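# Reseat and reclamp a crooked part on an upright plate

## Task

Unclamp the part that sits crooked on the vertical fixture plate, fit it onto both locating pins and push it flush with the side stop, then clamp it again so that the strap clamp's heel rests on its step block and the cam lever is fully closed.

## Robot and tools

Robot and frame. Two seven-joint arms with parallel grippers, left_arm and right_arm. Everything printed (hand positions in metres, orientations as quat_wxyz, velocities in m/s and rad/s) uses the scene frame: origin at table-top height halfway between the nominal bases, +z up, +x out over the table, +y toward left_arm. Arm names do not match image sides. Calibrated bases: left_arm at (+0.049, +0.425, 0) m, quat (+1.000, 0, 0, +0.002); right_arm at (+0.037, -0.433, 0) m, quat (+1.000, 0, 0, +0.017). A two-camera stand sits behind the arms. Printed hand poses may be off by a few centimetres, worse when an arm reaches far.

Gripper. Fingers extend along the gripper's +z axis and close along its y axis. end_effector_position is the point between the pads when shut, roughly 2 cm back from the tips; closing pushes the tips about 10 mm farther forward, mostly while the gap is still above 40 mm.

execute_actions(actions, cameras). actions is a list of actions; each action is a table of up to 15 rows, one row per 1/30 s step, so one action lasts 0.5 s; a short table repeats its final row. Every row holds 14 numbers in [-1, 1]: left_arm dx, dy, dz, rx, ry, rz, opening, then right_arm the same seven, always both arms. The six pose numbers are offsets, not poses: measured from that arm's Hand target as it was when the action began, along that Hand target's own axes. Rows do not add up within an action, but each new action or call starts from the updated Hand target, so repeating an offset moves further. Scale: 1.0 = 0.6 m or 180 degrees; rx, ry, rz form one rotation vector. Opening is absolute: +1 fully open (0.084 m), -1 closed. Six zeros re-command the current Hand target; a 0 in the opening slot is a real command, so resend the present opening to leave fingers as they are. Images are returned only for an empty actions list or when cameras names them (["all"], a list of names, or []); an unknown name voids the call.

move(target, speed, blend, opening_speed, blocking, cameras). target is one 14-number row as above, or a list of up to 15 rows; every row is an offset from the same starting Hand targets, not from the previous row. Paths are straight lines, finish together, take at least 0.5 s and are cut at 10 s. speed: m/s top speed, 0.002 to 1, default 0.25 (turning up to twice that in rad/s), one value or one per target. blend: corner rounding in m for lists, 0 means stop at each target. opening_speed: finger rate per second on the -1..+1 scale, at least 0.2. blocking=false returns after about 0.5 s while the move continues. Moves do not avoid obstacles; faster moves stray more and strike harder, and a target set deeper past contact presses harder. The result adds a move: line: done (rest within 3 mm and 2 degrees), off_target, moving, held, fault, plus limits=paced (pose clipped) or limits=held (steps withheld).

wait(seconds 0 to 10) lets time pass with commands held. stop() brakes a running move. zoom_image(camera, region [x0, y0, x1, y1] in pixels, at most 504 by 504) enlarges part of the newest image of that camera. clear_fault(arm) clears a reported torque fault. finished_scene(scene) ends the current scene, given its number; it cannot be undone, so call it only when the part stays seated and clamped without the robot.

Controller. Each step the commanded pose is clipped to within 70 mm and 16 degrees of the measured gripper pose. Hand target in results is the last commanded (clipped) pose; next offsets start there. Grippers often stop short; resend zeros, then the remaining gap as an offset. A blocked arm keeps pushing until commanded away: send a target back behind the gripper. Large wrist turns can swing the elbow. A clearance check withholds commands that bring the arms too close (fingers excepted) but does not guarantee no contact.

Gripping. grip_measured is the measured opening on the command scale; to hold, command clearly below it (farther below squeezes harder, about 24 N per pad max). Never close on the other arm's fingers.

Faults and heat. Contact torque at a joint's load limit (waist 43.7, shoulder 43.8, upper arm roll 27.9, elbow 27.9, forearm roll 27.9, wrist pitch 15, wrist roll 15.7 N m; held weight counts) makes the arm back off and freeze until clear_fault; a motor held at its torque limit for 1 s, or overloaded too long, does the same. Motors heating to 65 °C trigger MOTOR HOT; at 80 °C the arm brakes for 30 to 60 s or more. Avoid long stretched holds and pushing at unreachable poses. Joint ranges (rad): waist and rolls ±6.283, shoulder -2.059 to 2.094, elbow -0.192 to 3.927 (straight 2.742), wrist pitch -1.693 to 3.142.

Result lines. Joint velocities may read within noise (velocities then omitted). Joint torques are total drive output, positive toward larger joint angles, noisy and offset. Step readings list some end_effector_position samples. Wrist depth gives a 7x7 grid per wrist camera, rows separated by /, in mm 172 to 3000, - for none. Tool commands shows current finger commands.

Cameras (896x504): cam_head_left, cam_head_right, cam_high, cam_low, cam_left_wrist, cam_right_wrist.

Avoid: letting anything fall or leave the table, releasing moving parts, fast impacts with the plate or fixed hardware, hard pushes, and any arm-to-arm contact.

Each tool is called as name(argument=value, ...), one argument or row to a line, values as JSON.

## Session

execute_actions(
  actions=[],
)

zoom_image(
  camera="cam_head_left",
  region=[400, 170, 600, 310],
)

zoom_image(
  camera="cam_head_right",
  region=[400, 170, 600, 310],
)

Scene clock: 0.00 s.
left_arm: end_effector_position=(+0.5236, +0.5287, +0.1925) grip_measured=+1.00 end_effector_quat_wxyz=(-0.165, +0.975, -0.091, +0.118) | right_arm: end_effector_position=(+0.4936, -0.1439, +0.3445) grip_measured=+1.00 end_effector_quat_wxyz=(+0.026, +0.727, +0.686, +0.005)
Joint positions: left_arm=[0.192 -0.096 -0.06 0.794 0.454 0.625 -0.014 0.084] | right_arm=[0.541 0.21 0.014 1.706 -0.053 1.478 -0.918 0.084]
Joint velocities: within noise
Joint torques (N m): no reading
Wrist depth (mm): cam_left_wrist=[492 455 420 387 359 337 317 / 479 445 410 379 352 331 312 / 465 434 399 369 344 323 306 / 455 424 390 362 337 318 301 / 445 415 383 355 332 311 296 / 430 403 375 349 325 306 289 / 421 395 366 339 318 301 286] | cam_right_wrist=[457 461 - - - 477 481 / 461 462 - - - 481 484 / 460 463 - - - 482 485 / 463 465 210 - - 484 486 / 463 468 470 475 478 485 488 / 464 470 474 478 481 486 491 / 467 471 474 479 484 486 493]
Hand target: left_arm +0.5236, +0.5287, +0.1925; -0.165, +0.975, -0.091, +0.118 | right_arm +0.4936, -0.1439, +0.3445; +0.026, +0.727, +0.686, +0.005
Tool commands: left_gripper/opening=+1.0 right_gripper/opening=+1.0

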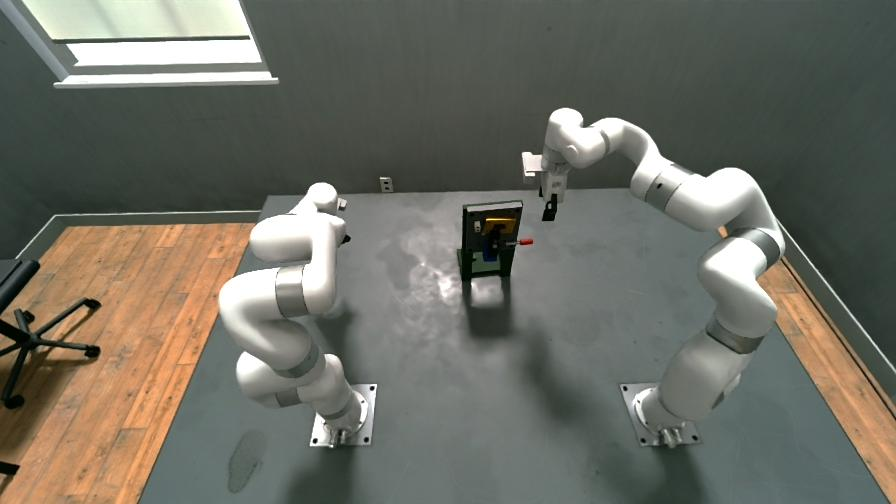

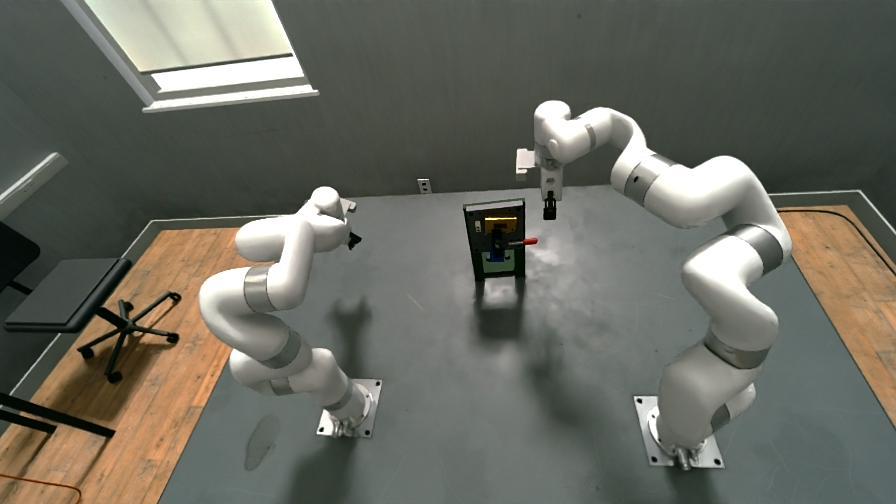

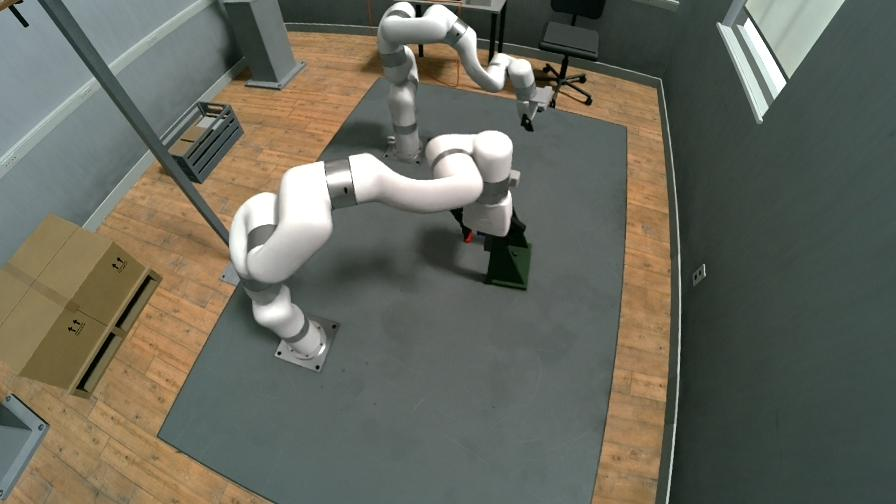

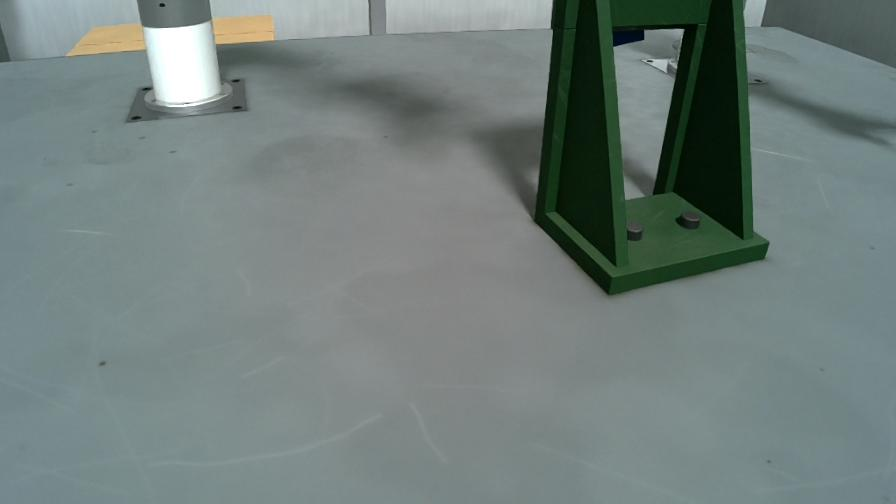

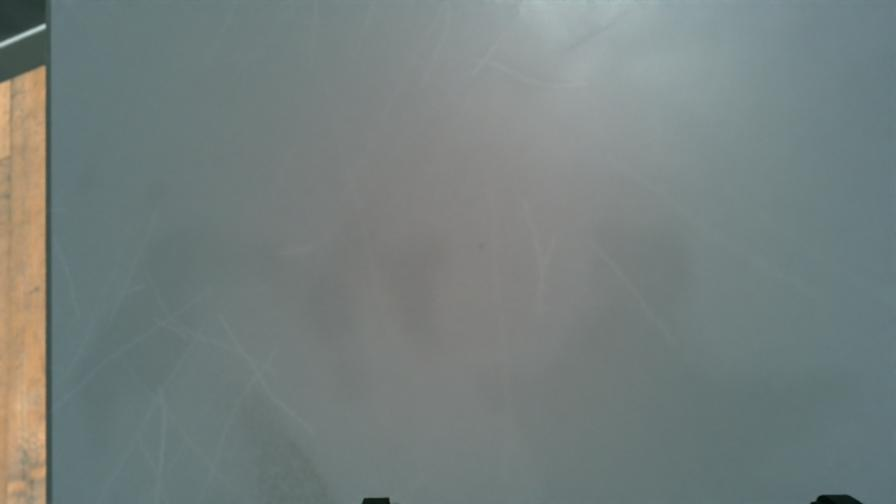

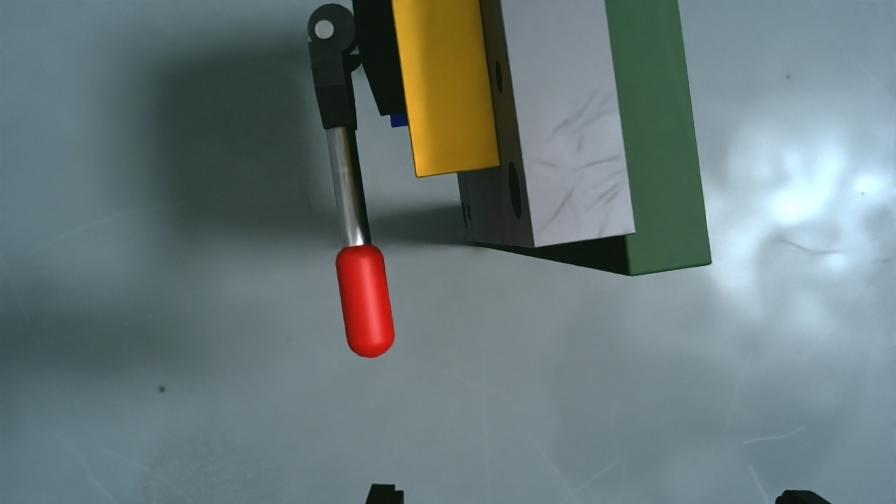

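Scaled by 2.520 from the camera's 896x504 image, which has a finer 1280x720 frame.

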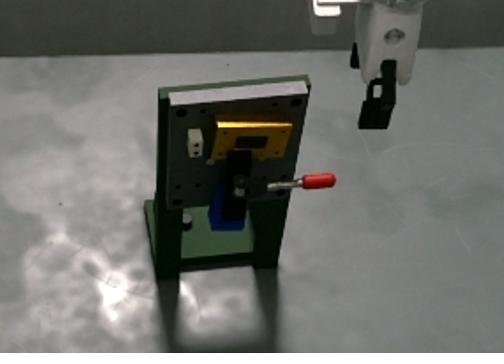

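Scaled by 2.520 from the camera's 896x504 image, which has a finer 1280x720 frame.

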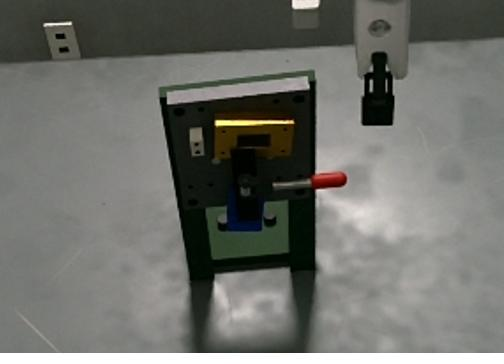

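move(
  target=[-0.1438,0.8242,-0.466,0.0058,0.4067,-0.1572,1,0.0795,-0.0987,-0.0327,0.0136,0.01,-0.0445,0.2],
  speed=0.3,
  cameras=["cam_right_wrist","cam_left_wrist","cam_head_right"],
)

Scene clock: 81.90 s.
left_arm: end_effector_position=(+0.2996, +0.0042, +0.2620) grip_measured=+1.00 end_effector_quat_wxyz=(-0.055, +0.705, +0.055, +0.705) | right_arm: end_effector_position=(+0.4365, -0.0922, +0.3600) grip_measured=+0.19 end_effector_quat_wxyz=(+0.000, +0.678, +0.735, +0.000)
Joint positions: left_arm=[0.331 -1.223 -1.639 0.887 0.51 0.791 -1.954 0.084] | right_arm=[0.604 0.181 0.078 1.717 -0.015 1.537 -0.935 0.052]
Joint torques (N m): left_arm=[9.61 9.13 14.93 11.11 -4.19 2.15 -0.22] | right_arm=[5.15 -47.22 5.16 20.55 3.45 -0.48 -1.7]
Wrist depth (mm): cam_left_wrist=[1536 1493 1443 1397 1356 - 275 / 1539 1490 1431 1394 1358 - 219 / 1543 1496 1462 307 304 300 278 / 1557 1496 1471 307 283 298 1290 / 1557 1499 1465 307 283 281 1292 / 1557 1490 1465 306 272 288 1276 / 1550 1503 1471 307 272 300 1283] | cam_right_wrist=[236 494 493 493 - 178 - / 258 492 496 493 - - - / 258 492 493 493 208 - - / 231 492 494 491 - - - / 235 494 492 493 - - - / 493 493 492 494 234 202 - / 493 493 492 493 491 - -]
Hand target: left_arm +0.2996, +0.0042, +0.2620; -0.055, +0.705, +0.055, +0.705 | right_arm +0.4365, -0.0922, +0.3600; +0.000, +0.678, +0.735, +0.000
Off the commanded pose: left_arm 0.000 m, 0 deg | right_arm 0.000 m, 0 deg.
move: done
Images, in order (width x height): cam_head_right 896x504, cam_left_wrist 896x504, cam_right_wrist 896x504.

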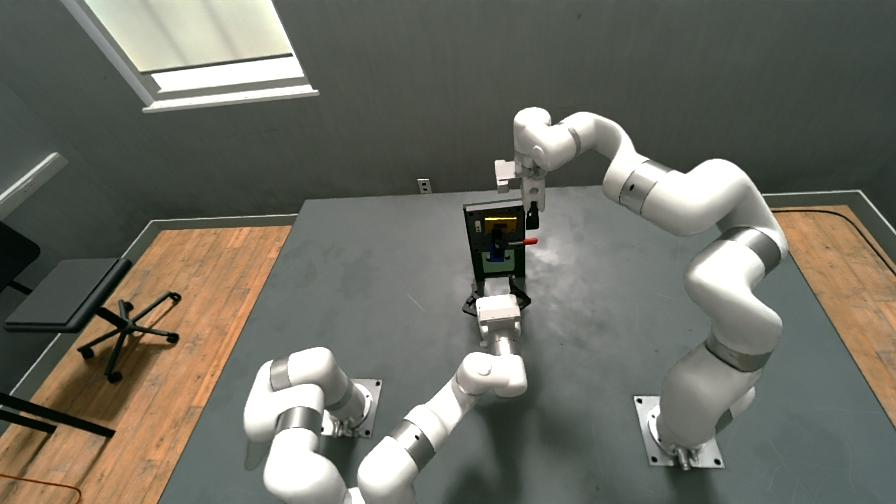

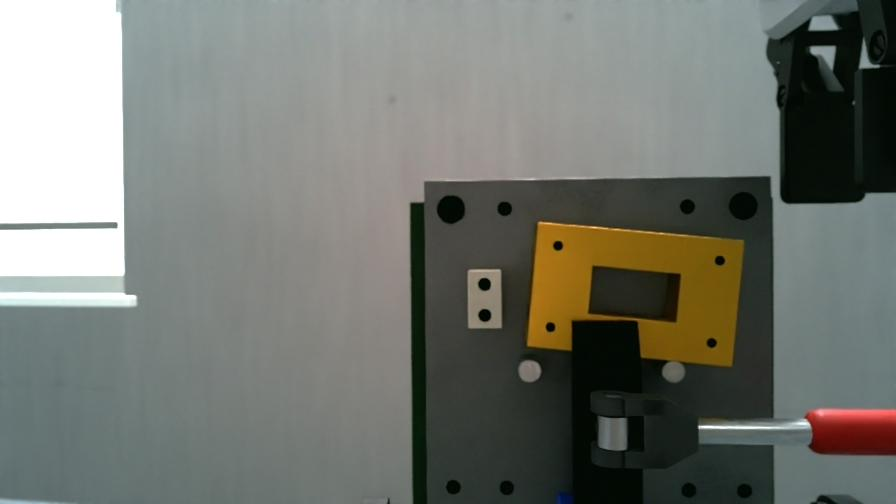

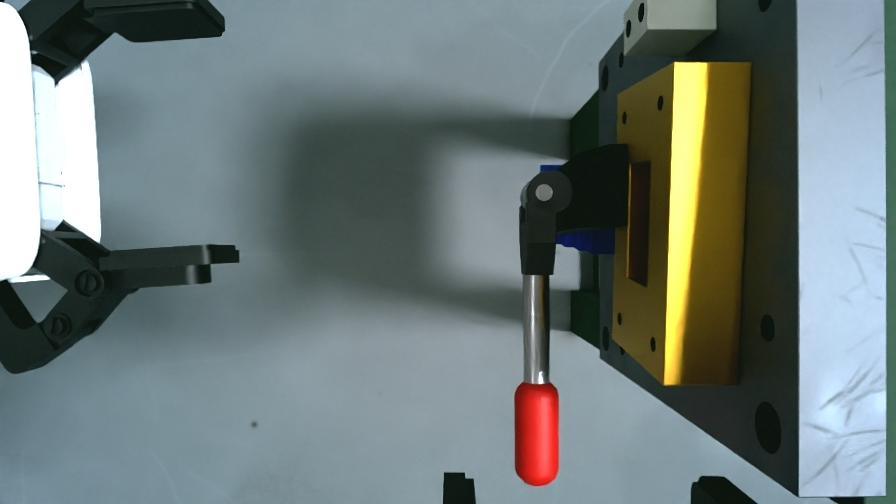

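move(
  target=[
    [-0.1633,0.0357,0.0,-0.0167,0,0,1,-0.0083,0,0,0,0,0,0.2],
    [-0.1633,0.0357,0.1422,-0.0167,0,0,1,-0.0083,0,0.17,0,0,0,0.2],
  ],
  speed=[0.2,0.15],
  blend=[0.01,0],
  cameras=["cam_right_wrist","cam_left_wrist"],
)

Scene clock: 118.80 s.
left_arm: end_effector_position=(+0.3873, -0.0037, +0.1641) grip_measured=+1.00 end_effector_quat_wxyz=(-0.037, +0.706, +0.037, +0.706) | right_arm: end_effector_position=(+0.4371, -0.0975, +0.2581) grip_measured=+0.19 end_effector_quat_wxyz=(+0.000, +0.678, +0.735, +0.000)
Joint positions: left_arm=[0.623 -1.423 -1.799 0.941 0.513 0.506 -2.157 0.084] | right_arm=[0.596 0.156 0.073 1.394 -0.013 1.238 -0.944 0.052]
Joint torques (N m): left_arm=[10.03 11.07 19.84 5.65 4.22 0.12 -0.62] | right_arm=[7.42 -8.74 16.82 15.4 -1.36 -4.41 -0.17]
Wrist depth (mm): cam_left_wrist=[1380 - 218 206 189 197 212 / 1388 - 218 218 186 217 198 / 1388 - 218 218 186 217 1211 / 1377 - 219 218 186 217 1222 / 1400 1369 219 219 186 218 1226 / 1380 1364 219 219 186 218 1228 / 713 709 239 239 191 238 1224] | cam_right_wrist=[208 207 218 220 - - - / 203 205 390 - - - - / 203 205 390 - - - - / 204 206 391 391 - - - / 391 221 220 220 - - - / 391 390 391 - - - - / 391 390 391 - - - -]
Hand target: left_arm +0.3873, -0.0037, +0.1641; -0.037, +0.706, +0.037, +0.706 | right_arm +0.4369, -0.0972, +0.2580; +0.000, +0.678, +0.735, +0.000
Off the commanded pose: left_arm 0.000 m, 0 deg | right_arm 0.000 m, 0 deg.
move: done
Images, in order (width x height): cam_left_wrist 896x504, cam_right_wrist 896x504.

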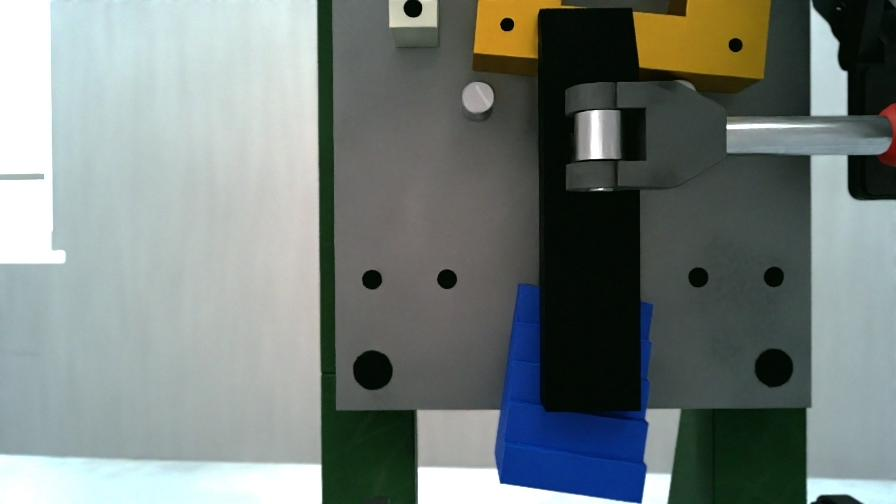

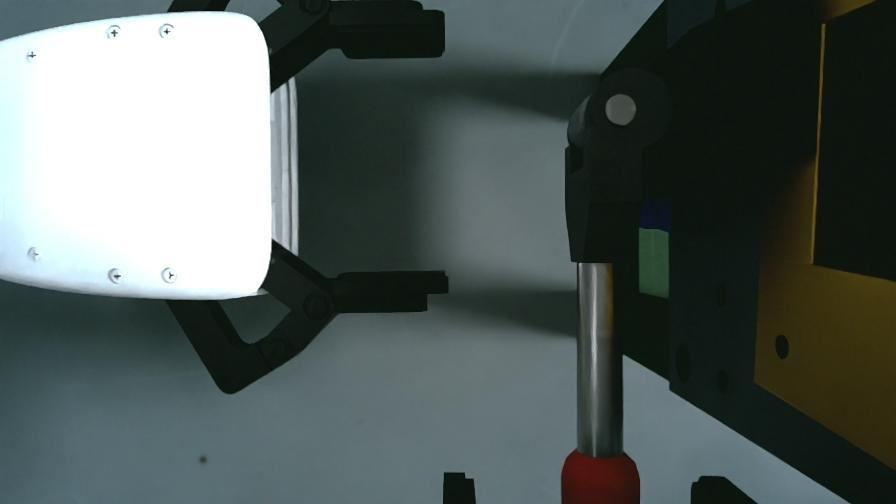

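move(
  target=[
    [0.015,0,0.0,0,0,0.0456,1,0,0.0017,0,0,0,0.013,0.2],
    [0.015,0,0.1067,0,0,0.0456,1,0,0.0017,0,0,0,0.013,-0.9],
  ],
  speed=[0.15,0.12],
  cameras=["cam_right_wrist","cam_left_wrist"],
)

Scene clock: 176.70 s.
left_arm: end_effector_position=(+0.4510, +0.0029, +0.1732) grip_measured=+1.00 end_effector_quat_wxyz=(-0.087, +0.707, -0.014, +0.702) | right_arm: end_effector_position=(+0.4380, -0.0972, +0.2580) grip_measured=-0.61 end_effector_quat_wxyz=(+0.000, +0.693, +0.721, +0.000)
Joint positions: left_arm=[0.794 -1.449 -1.755 0.989 0.609 0.376 -2.069 0.084] | right_arm=[0.598 0.159 0.07 1.397 -0.013 1.239 -0.905 0.017]
Joint torques (N m): left_arm=[9.98 11.85 20.35 5.59 3.83 0.17 -0.67] | right_arm=[3.74 -45.59 -1.61 16.36 1.5 0.17 1.15]
Wrist depth (mm): cam_left_wrist=[- - - - - - - / - - - - - - - / - - - - - - - / - - - - - - - / - - - - - - - / - - - - - - - / - - - - - - 174] | cam_right_wrist=[389 193 191 198 - - - / 188 192 192 195 - - - / 188 194 195 198 - - - / 192 198 199 202 - - - / 392 389 206 219 - - - / 389 391 390 225 - - - / 390 391 389 - - - -]
Hand target: left_arm +0.4510, +0.0029, +0.1732; -0.087, +0.707, -0.014, +0.702 | right_arm +0.4379, -0.0972, +0.2580; +0.000, +0.693, +0.721, +0.000
Off the commanded pose: left_arm 0.000 m, 0 deg | right_arm 0.000 m, 0 deg.
move: done
Images, in order (width x height): cam_left_wrist 896x504, cam_right_wrist 896x504.

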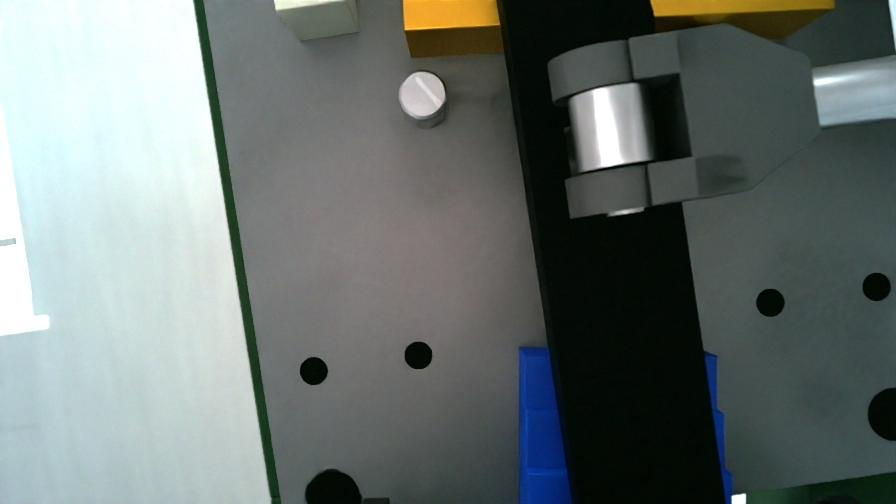

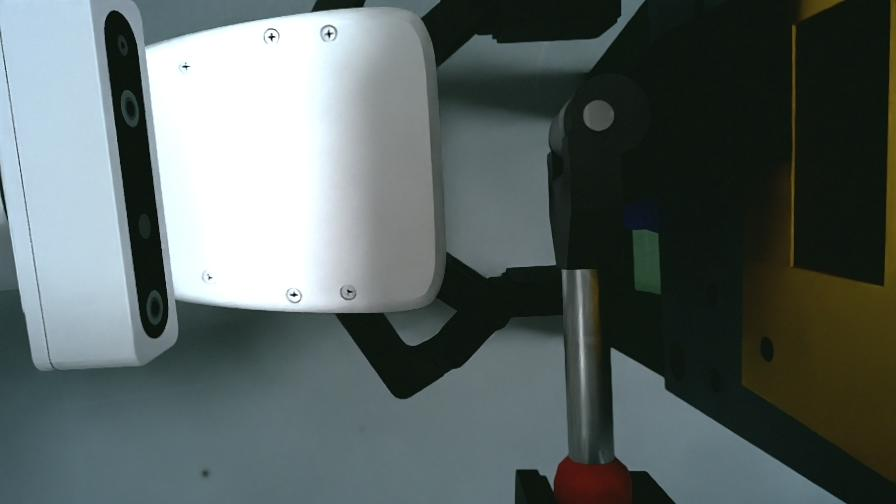

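move(
  target=[0,0,0,0,0,0,-0.15,0,0,0,0,0,0,-0.9],
  opening_speed=1.0,
  cameras=["cam_left_wrist"],
)

Scene clock: 213.93 s.
left_arm: end_effector_position=(+0.4508, +0.0020, +0.1729) grip_measured=-0.05 end_effector_quat_wxyz=(-0.086, +0.707, -0.015, +0.702) | right_arm: end_effector_position=(+0.4379, -0.0972, +0.2580) grip_measured=-0.61 end_effector_quat_wxyz=(+0.000, +0.693, +0.721, +0.000)
Joint positions: left_arm=[0.794 -1.449 -1.755 0.99 0.609 0.374 -2.069 0.042] | right_arm=[0.598 0.159 0.07 1.397 -0.013 1.239 -0.905 0.017]
Joint torques (N m): left_arm=[2.74 11.72 18.39 -31.27 -5.54 13.07 0.42] | right_arm=[6.24 -50.62 6.32 14.82 -0.81 1.13 -0.13]
Wrist depth (mm): cam_left_wrist=[- - - - - - - / - - - - - - - / - - - - - - - / - - - - - - 1166 / - - - - - - - / - - - - - - - / - - - - - - 175] | cam_right_wrist=[391 391 192 200 - - - / 189 192 192 195 - - - / 190 193 195 198 - - - / 192 198 199 202 - - - / 391 390 204 220 - - - / 390 391 391 - - - - / 391 389 390 - - - -]
Hand target: left_arm +0.4510, +0.0029, +0.1732; -0.087, +0.707, -0.014, +0.702 | right_arm +0.4379, -0.0972, +0.2580; +0.000, +0.693, +0.721, +0.000
Off the commanded pose: left_arm 0.001 m, 0 deg | right_arm 0.000 m, 0 deg.
move: done
Images, in order (width x height): cam_left_wrist 896x504.

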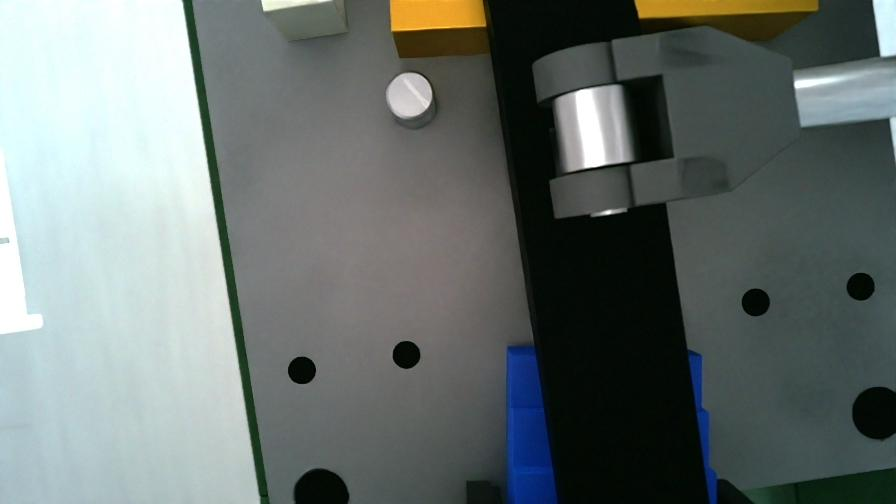

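move(
  target=[
    [0,0.003,0,0,0,0,-0.15,0,0,0,0,0,0,-0.9],
    [0,0.003,0,0,0,0,-0.15,0.0057,-0.0431,0,0,0,0.0833,-0.9],
  ],
  speed=0.06,
  cameras=["cam_right_wrist","cam_left_wrist"],
)

Scene clock: 225.30 s.
left_arm: end_effector_position=(+0.4512, +0.0011, +0.1729) grip_measured=-0.10 end_effector_quat_wxyz=(-0.087, +0.707, -0.014, +0.702) | right_arm: end_effector_position=(+0.4120, -0.0947, +0.2580) grip_measured=-0.62 end_effector_quat_wxyz=(+0.000, +0.781, +0.625, +0.000)
Joint positions: left_arm=[0.797 -1.45 -1.756 0.995 0.604 0.378 -2.065 0.04] | right_arm=[0.63 0.098 0.073 1.32 -0.008 1.223 -0.609 0.017]
Joint torques (N m): left_arm=[29.14 8.98 22.17 -25.3 -6.43 11.16 0.7] | right_arm=[11.97 -43.6 16.72 17.47 5.13 -3.11 1.57]
Wrist depth (mm): cam_left_wrist=[- - - - - - - / - - - - - - - / - - - - - - 1162 / - - - - - - 1162 / - - - - - - - / - - - - - - - / - - - - - - 175] | cam_right_wrist=[391 391 208 204 - - - / 391 390 192 199 - - - / 203 192 193 198 - - - / 186 192 195 199 - - - / 181 194 199 203 222 - - / 204 209 390 389 - - - / 389 390 389 390 389 389 -]
Hand target: left_arm +0.4512, +0.0012, +0.1729; -0.087, +0.707, -0.014, +0.702 | right_arm +0.4120, -0.0948, +0.2580; +0.000, +0.781, +0.625, +0.000
Off the commanded pose: left_arm 0.000 m, 0 deg | right_arm 0.000 m, 0 deg.
move: done
Images, in order (width x height): cam_left_wrist 896x504, cam_right_wrist 896x504.

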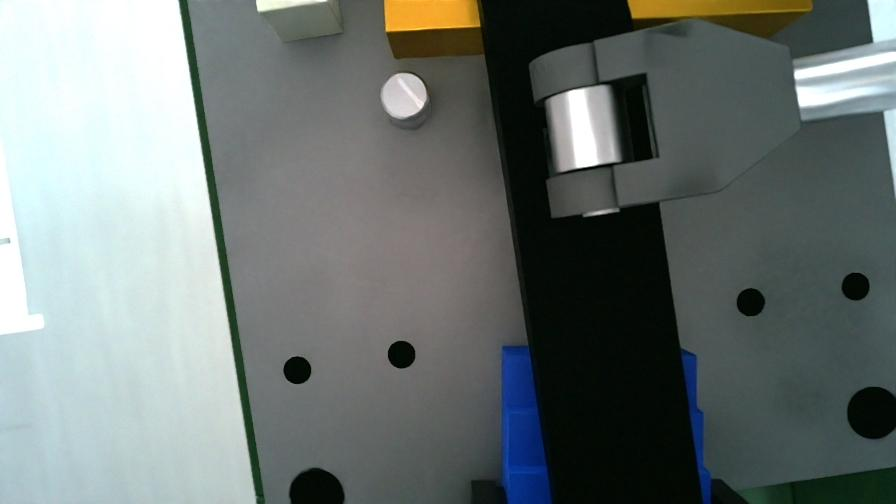

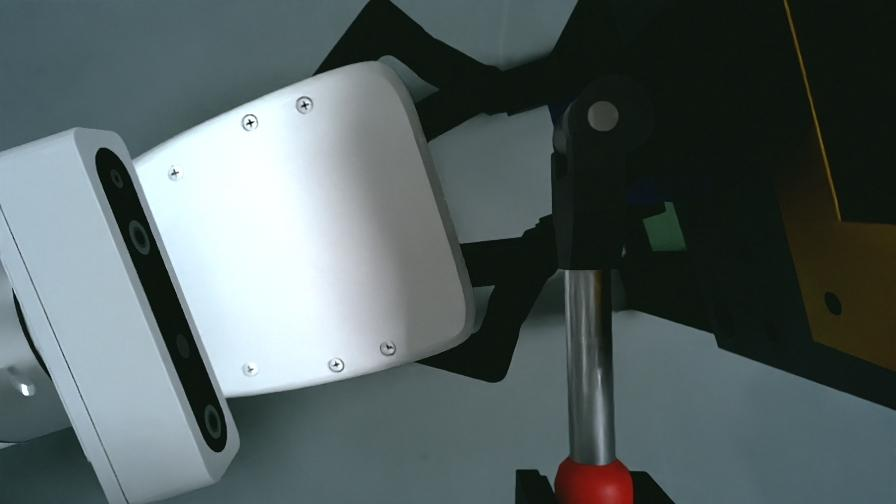

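move(
  target=[
    [0,0,0,0,0,0,-0.15,0.0046,-0.0389,0,0,0,0.075,-0.9],
    [0,0,0,0,0,0,-0.15,0.0182,-0.0757,0,0,0,0.15,-0.9],
  ],
  speed=0.07,
  blend=[0.01,0],
  cameras=["cam_right_wrist","cam_left_wrist"],
)

Scene clock: 235.53 s.
left_arm: end_effector_position=(+0.4511, +0.0011, +0.1729) grip_measured=-0.10 end_effector_quat_wxyz=(-0.087, +0.707, -0.014, +0.702) | right_arm: end_effector_position=(+0.3701, -0.0740, +0.2580) grip_measured=-0.63 end_effector_quat_wxyz=(+0.000, +0.905, +0.425, +0.000)
Joint positions: left_arm=[0.797 -1.45 -1.756 0.995 0.603 0.379 -2.064 0.04] | right_arm=[0.69 0.046 0.101 1.258 -0.006 1.212 -0.051 0.017]
Joint torques (N m): left_arm=[23.98 12.56 22.54 -25.65 -3.99 8.43 0.79] | right_arm=[6.3 -44.16 6.34 20.29 0.2 -2.84 1.19]
Wrist depth (mm): cam_left_wrist=[- - - - - - - / - - - - - - - / - - - - - - 1158 / - - - - - - 1168 / - - - - - - - / - - - - - - - / - - - - - - 175] | cam_right_wrist=[392 391 390 - - - - / 390 391 390 204 - - - / 391 390 193 202 - - - / 390 - 192 195 391 389 389 / 389 192 192 197 389 388 390 / 390 192 193 199 390 389 390 / 195 182 196 206 388 388 389]
Hand target: left_arm +0.4512, +0.0012, +0.1729; -0.087, +0.707, -0.014, +0.702 | right_arm +0.3701, -0.0741, +0.2580; +0.000, +0.905, +0.425, +0.000
Off the commanded pose: left_arm 0.000 m, 0 deg | right_arm 0.000 m, 0 deg.
move: done
Images, in order (width x height): cam_left_wrist 896x504, cam_right_wrist 896x504.

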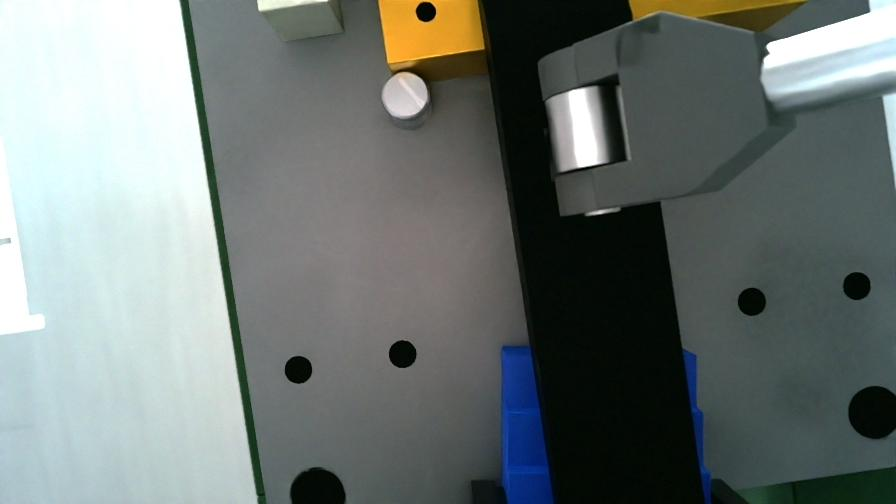

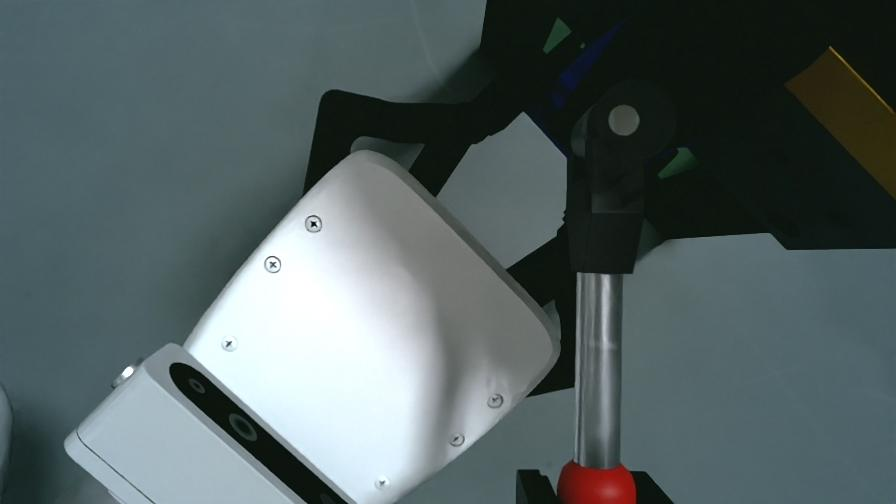

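move(
  target=[
    [0,0,0,0,0,0,-0.15,0,0,0,0,0,0,-0.38],
    [0,0,0,0,0,0,-0.15,0,0,-0.2867,0,0,0,-0.38],
    [0,0,0,0,0,0,-0.15,0.1155,0.1232,-0.2867,0,0,-0.7485,-1],
  ],
  speed=[0.1,0.2,0.5],
  blend=[0,0.02,0],
  cameras=["cam_right_wrist","cam_left_wrist","cam_head_right"],
)

Scene clock: 288.50 s.
left_arm: end_effector_position=(+0.4511, +0.0010, +0.1729) grip_measured=-0.10 end_effector_quat_wxyz=(-0.087, +0.707, -0.014, +0.702) | right_arm: end_effector_position=(+0.4712, -0.0679, +0.4300) grip_measured=-1.00 end_effector_quat_wxyz=(+0.000, -0.044, +0.999, +0.000)
Joint positions: left_arm=[0.797 -1.45 -1.756 0.995 0.604 0.379 -2.064 0.04] | right_arm=[0.543 0.556 0.275 2.474 -0.155 1.931 -2.471 0]
Joint torques (N m): left_arm=[36.8 15.51 23.51 -25.74 2 8.36 -0.17] | right_arm=[5.52 -33.33 -3.04 17.47 -3.25 -0.34 -1.59]
Wrist depth (mm): cam_left_wrist=[- - - - - - - / - - - - - - 1157 / - - - - - - 1157 / - - - - - - 1166 / - - - - - - - / - - - - - - - / - - - - - - 175] | cam_right_wrist=[567 566 566 563 360 564 562 / 566 566 564 564 366 562 560 / 567 566 564 562 368 560 561 / 566 567 562 562 370 377 561 / 566 565 564 563 388 562 559 / 564 565 565 563 259 260 560 / 568 566 563 - 222 222 223]
Hand target: left_arm +0.4512, +0.0012, +0.1729; -0.087, +0.707, -0.014, +0.702 | right_arm +0.4712, -0.0679, +0.4300; +0.000, -0.044, +0.999, +0.000
Off the commanded pose: left_arm 0.000 m, 0 deg | right_arm 0.000 m, 0 deg.
move: done
Images, in order (width x height): cam_head_right 896x504, cam_left_wrist 896x504, cam_right_wrist 896x504.

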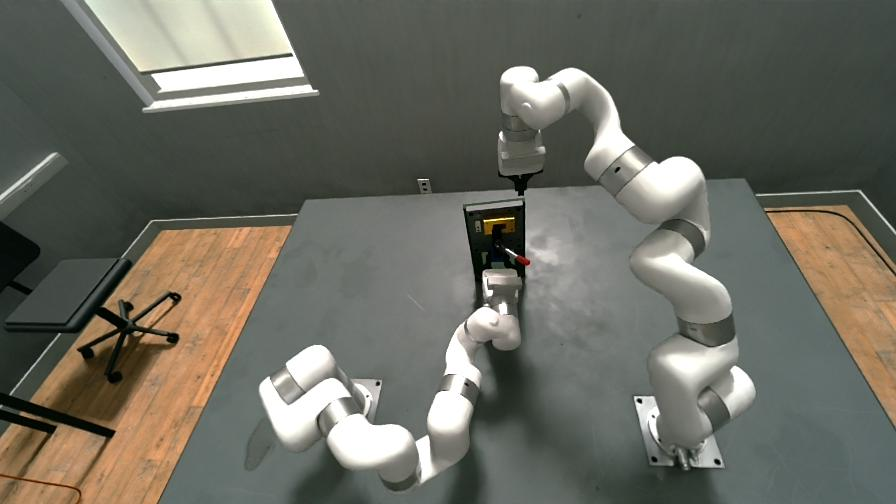

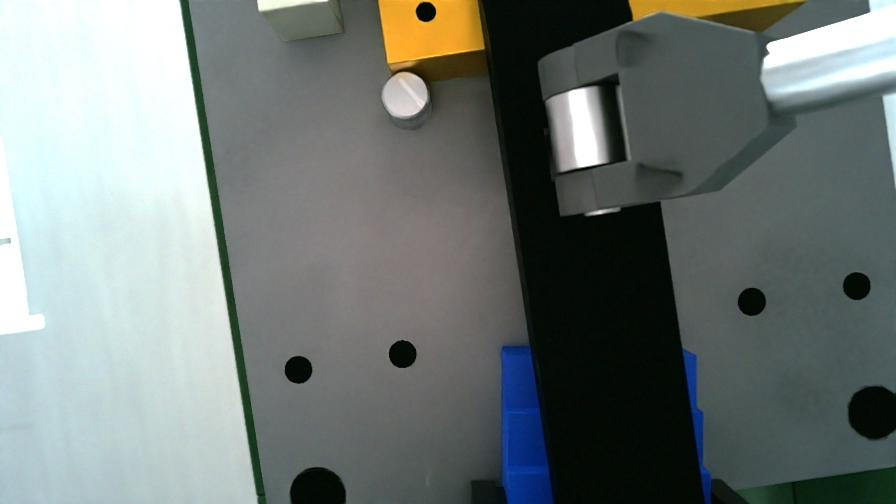

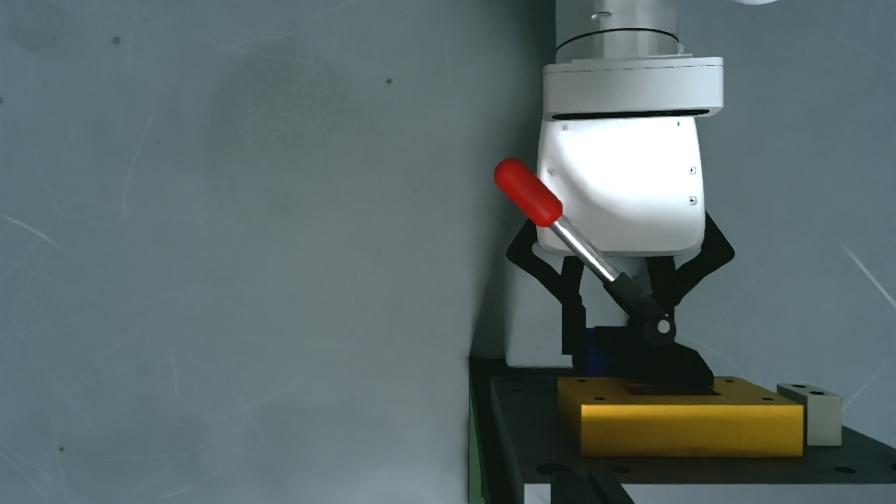

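move(
  target=[
    [0,0,0,0,0,0,-0.15,0.0042,-0.0025,0,0,0,0,-1],
    [0,0,0,0,0,0,-0.15,0.0042,-0.0025,0.19,0,0,0,-1],
    [0,0,0,0,0,0,-0.15,0.0042,0.025,0.19,0,0,0,-1],
  ],
  speed=[0.1,0.12,0.04],
  cameras=["cam_right_wrist","cam_left_wrist"],
)

Scene clock: 304.20 s.
left_arm: end_effector_position=(+0.4511, +0.0010, +0.1729) grip_measured=-0.10 end_effector_quat_wxyz=(-0.087, +0.707, -0.014, +0.702) | right_arm: end_effector_position=(+0.4634, -0.0729, +0.3987) grip_measured=-1.00 end_effector_quat_wxyz=(+0.022, -0.043, +0.999, +0.010)
Joint positions: left_arm=[0.797 -1.45 -1.756 0.995 0.604 0.379 -2.064 0.04] | right_arm=[0.463 0.319 0.286 1.996 -0.103 1.642 -2.47 0]
Joint torques (N m): left_arm=[36.75 15.52 23.28 -25.78 2.39 9.08 -0.28] | right_arm=[-0.37 -48.6 1.81 14.72 -0.07 -0.91 -0.23]
Wrist depth (mm): cam_left_wrist=[- - - - - - - / - - - - - - 1153 / - - - - - - 1164 / - - - - - - 1158 / - - - - - - - / - - - - - - - / - - - - - - 175] | cam_right_wrist=[519 519 518 518 350 337 524 / 520 523 523 524 334 328 526 / 523 522 526 526 335 331 529 / 524 527 527 529 356 341 531 / 530 530 532 533 532 530 535 / 534 531 532 533 319 241 535 / 535 535 537 - 200 200 201]
Hand target: left_arm +0.4512, +0.0012, +0.1729; -0.087, +0.707, -0.014, +0.702 | right_arm +0.4634, -0.0729, +0.3987; +0.022, -0.043, +0.999, +0.010 (not the last commanded pose)
Tool commands: left_gripper/opening=-0.15 right_gripper/opening=-1.0
Off the commanded pose: left_arm 0.000 m, 0 deg | right_arm 0.085 m, 3 deg.
TORQUE FAULT: the external load on joint 2 (shoulder) of the right arm reached its load limit, and that arm stopped. The contact can be on any part of that arm beyond that joint, not only on its tool. A torque fault puts only its own arm into a fault stop. That arm's remaining commands of this call were not run. The hold on joint 2 (shoulder) of that arm was moved back by the arm itself, up to 3 degrees, as the stop began. That arm is still stopped at the end of this call. While its stop runs, that arm, its gripper or tool too, takes no new command.
CLEAR FAULT: the right arm stays stopped (state 4) until you call clear_fault(arm="right_arm").
End effector pose when the fault began: right_arm: position (+0.4685, -0.0701, +0.3709), quat_wxyz (-0.001, -0.044, +0.999, -0.002)
Joint positions when the fault began: right_arm=[0.464 0.371 0.286 1.998 -0.104 1.645 -2.47 0]
move: fault (right_arm); path passed 1 of 3 targets
Images, in order (width x height): cam_left_wrist 896x504, cam_right_wrist 896x504.

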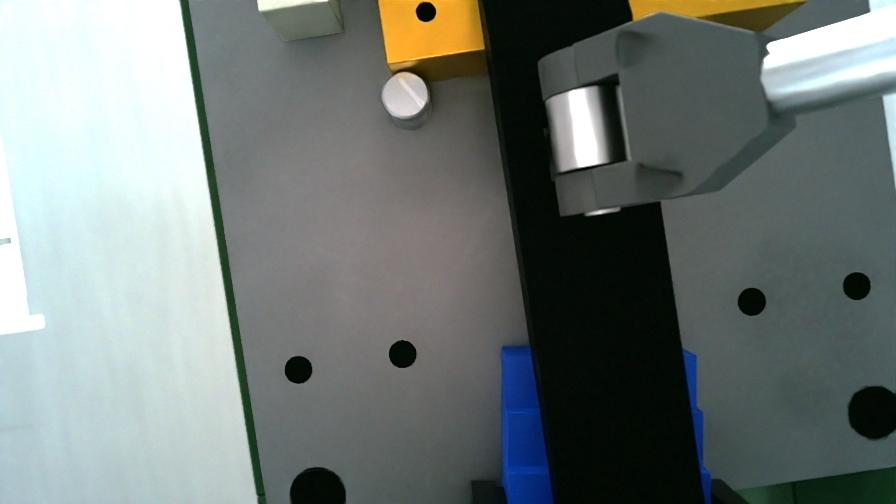

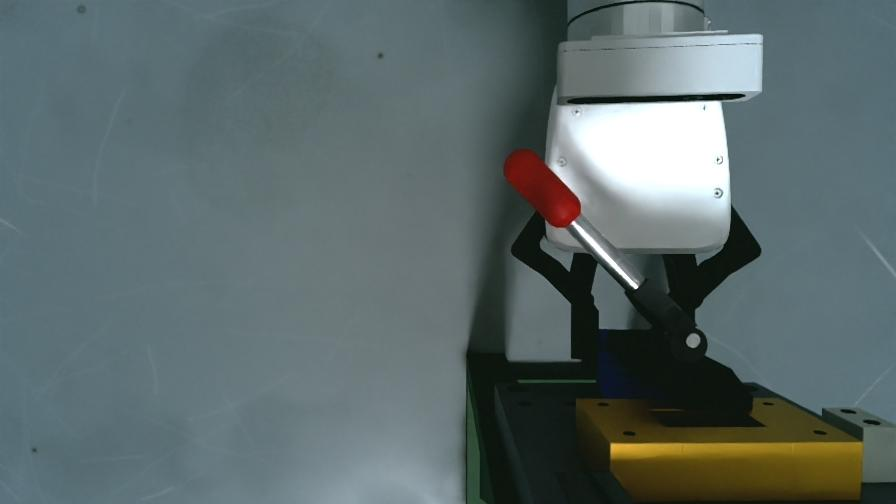

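clear_fault(
  arm="right_arm",
)

move(
  target=[0,0,0,0,0,0,-0.15,-0.0055,0.003,-0.052,0.0057,0.0143,-0.0004,-1],
  speed=0.1,
  cameras=["cam_right_wrist"],
)

Scene clock: 344.40 s.
left_arm: end_effector_position=(+0.4511, +0.0010, +0.1729) grip_measured=-0.10 end_effector_quat_wxyz=(-0.087, +0.707, -0.014, +0.702) | right_arm: end_effector_position=(+0.4634, -0.0729, +0.3987) grip_measured=-1.00 end_effector_quat_wxyz=(+0.022, -0.043, +0.999, +0.010)
Joint positions: left_arm=[0.797 -1.45 -1.756 0.995 0.604 0.379 -2.064 0.04] | right_arm=[0.463 0.319 0.286 1.996 -0.103 1.642 -2.47 0]
Joint torques (N m): left_arm=[36.91 15.66 21.21 -25.8 2.67 9.23 -0.31] | right_arm=[0.4 -48.32 1.82 14.86 0.04 -1.05 -0.08]
Wrist depth (mm): cam_left_wrist=[- - - - - - - / - - - - - - 1158 / - - - - - - 1160 / - - - - - - 1172 / - - - - - - - / - - - - - - - / - - - - - - 175] | cam_right_wrist=[518 520 519 520 350 336 523 / 521 521 524 524 334 328 526 / 524 523 526 527 334 331 530 / 526 526 528 528 356 341 532 / 526 528 530 529 529 532 535 / 530 532 532 532 320 241 539 / 532 536 535 - 200 200 200]
Hand target: left_arm +0.4512, +0.0012, +0.1729; -0.087, +0.707, -0.014, +0.702 | right_arm +0.4634, -0.0729, +0.3987; +0.022, -0.043, +0.999, +0.010 (not the last commanded pose)
Tool commands: left_gripper/opening=-0.15 right_gripper/opening=-1.0
Off the commanded pose: left_arm 0.000 m, 0 deg | right_arm 0.085 m, 3 deg.
TORQUE FAULT, CONTINUED: the right arm's stop, for the torque fault of joint 2 (shoulder) that an earlier result reported, is over. The call counts as one of the actions that you can send in this scene. The hold on joint 2 (shoulder) of that arm was moved back by the arm itself, up to 3 degrees, as the stop began. That arm's target is now where it stood when the stop ended, not its last command. That arm's gripper keeps its grip as last carried out, and that arm accepts commands again: back off and push less far.
CLEAR FAULT: your call cleared the right arm's torque fault. If a joint's load stays at its limit, that arm stops again at once.

Scene clock: 345.50 s.
left_arm: end_effector_position=(+0.4511, +0.0010, +0.1729) grip_measured=-0.10 end_effector_quat_wxyz=(-0.087, +0.707, -0.014, +0.702) | right_arm: end_effector_position=(+0.4652, -0.0715, +0.4301) grip_measured=-1.00 end_effector_quat_wxyz=(+0.000, -0.044, +0.999, +0.000)
Joint positions: left_arm=[0.797 -1.45 -1.756 0.995 0.604 0.379 -2.064 0.04] | right_arm=[0.521 0.494 0.283 2.37 -0.14 1.89 -2.467 0]
Joint torques (N m): left_arm=[36.68 15.82 21.27 -25.72 2.88 9.27 -0.25] | right_arm=[5.77 -31.71 -2.83 17.65 -3.42 -0.25 -0.16]
Wrist depth (mm): cam_left_wrist=[- - - - - - - / - - - - - - 1151 / - - - - - - 1158 / - - - - - - 1162 / - - - - - - - / - - - - - - - / - - - - - - 175] | cam_right_wrist=[566 566 566 564 362 560 560 / 566 564 564 564 367 560 563 / 566 565 563 563 367 562 560 / 566 568 565 561 370 377 560 / 565 565 565 561 384 561 559 / 569 565 566 561 331 267 560 / 567 564 565 561 231 230 230]
Hand target: left_arm +0.4512, +0.0012, +0.1729; -0.087, +0.707, -0.014, +0.702 | right_arm +0.4652, -0.0715, +0.4301; +0.000, -0.044, +0.999, +0.000
Off the commanded pose: left_arm 0.000 m, 0 deg | right_arm 0.000 m, 0 deg.
move: done
Images, in order (width x height): cam_right_wrist 896x504.

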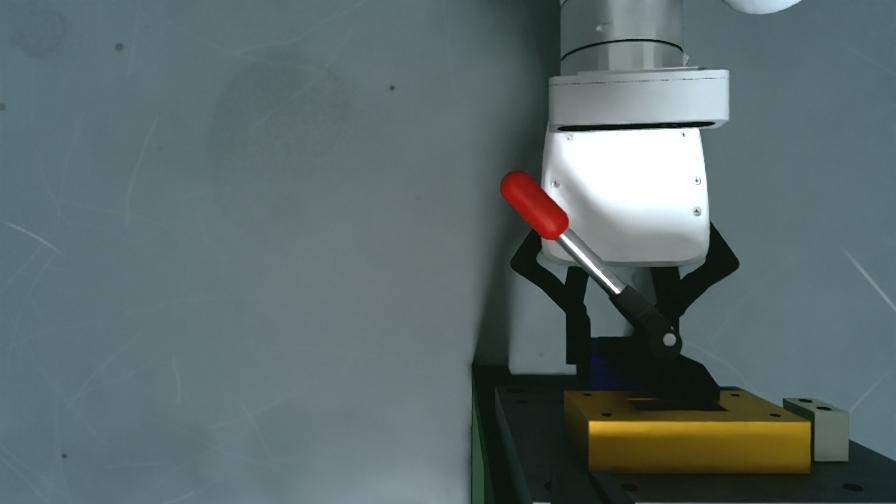

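move(
  target=[
    [0,0,0,0,0,0,-0.15,0,0,0.1833,0,0,0,-1],
    [0,0,0,0,0,0,-0.15,0,0.025,0.1833,0,0,0,-1],
  ],
  speed=[0.1,0.04],
  cameras=["cam_right_wrist","cam_left_wrist"],
)

Scene clock: 359.60 s.
left_arm: end_effector_position=(+0.4511, +0.0010, +0.1729) grip_measured=-0.10 end_effector_quat_wxyz=(-0.087, +0.707, -0.014, +0.702) | right_arm: end_effector_position=(+0.4637, -0.0567, +0.3200) grip_measured=-1.00 end_effector_quat_wxyz=(+0.000, -0.044, +0.999, +0.000)
Joint positions: left_arm=[0.797 -1.45 -1.756 0.995 0.604 0.379 -2.064 0.04] | right_arm=[0.463 0.342 0.293 1.808 -0.098 1.48 -2.447 0]
Joint torques (N m): left_arm=[36.94 15.72 21.03 -25.61 3.29 9.43 -0.33] | right_arm=[0.33 -27.78 -1.24 31.63 -6.29 -7.37 1.34]
Wrist depth (mm): cam_left_wrist=[- - - - - - - / - - - - - - 1151 / - - - - - - 1157 / - - - - - - 1162 / - - - - - - - / - - - - - - - / - - - - - - 175] | cam_right_wrist=[456 455 454 453 261 253 450 / 456 455 453 455 260 253 451 / 456 455 454 452 259 254 450 / 456 455 453 452 191 257 450 / 455 453 452 452 450 263 449 / 454 453 452 450 436 186 449 / 455 454 453 269 245 - 447]
Hand target: left_arm +0.4512, +0.0012, +0.1729; -0.087, +0.707, -0.014, +0.702 | right_arm +0.4639, -0.0566, +0.3201; +0.000, -0.044, +0.999, +0.000
Off the commanded pose: left_arm 0.000 m, 0 deg | right_arm 0.000 m, 0 deg.
move: done
Images, in order (width x height): cam_left_wrist 896x504, cam_right_wrist 896x504.

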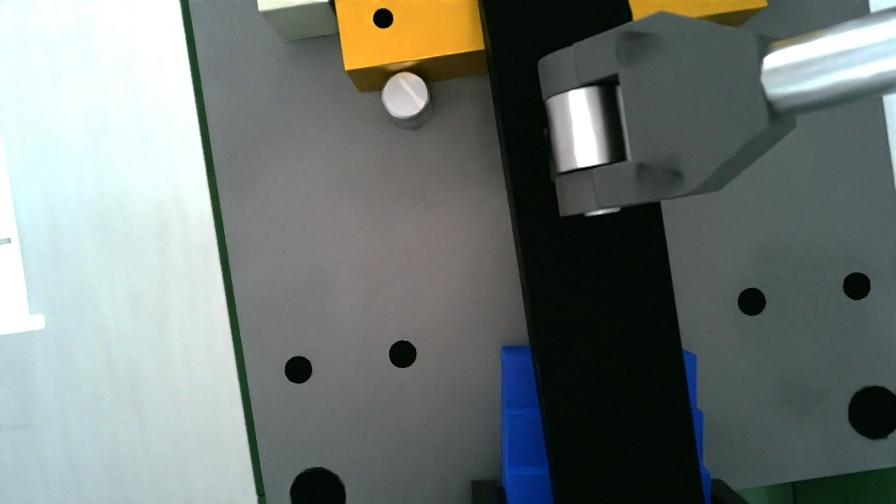

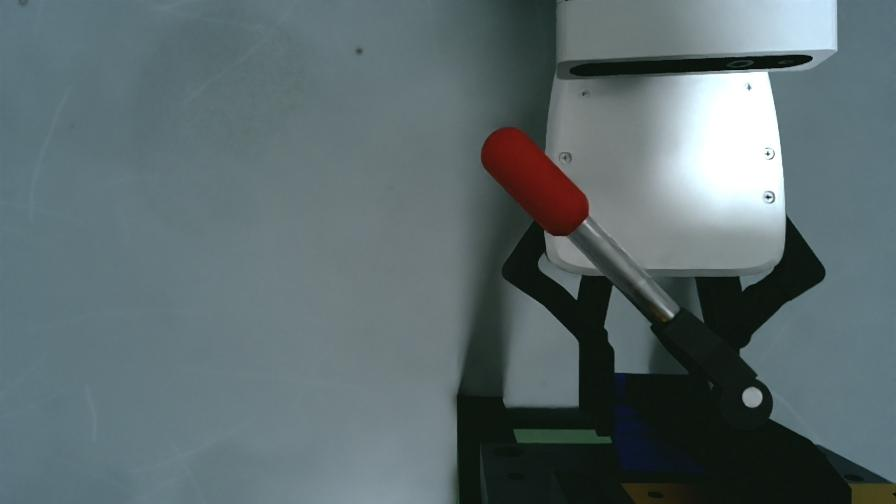

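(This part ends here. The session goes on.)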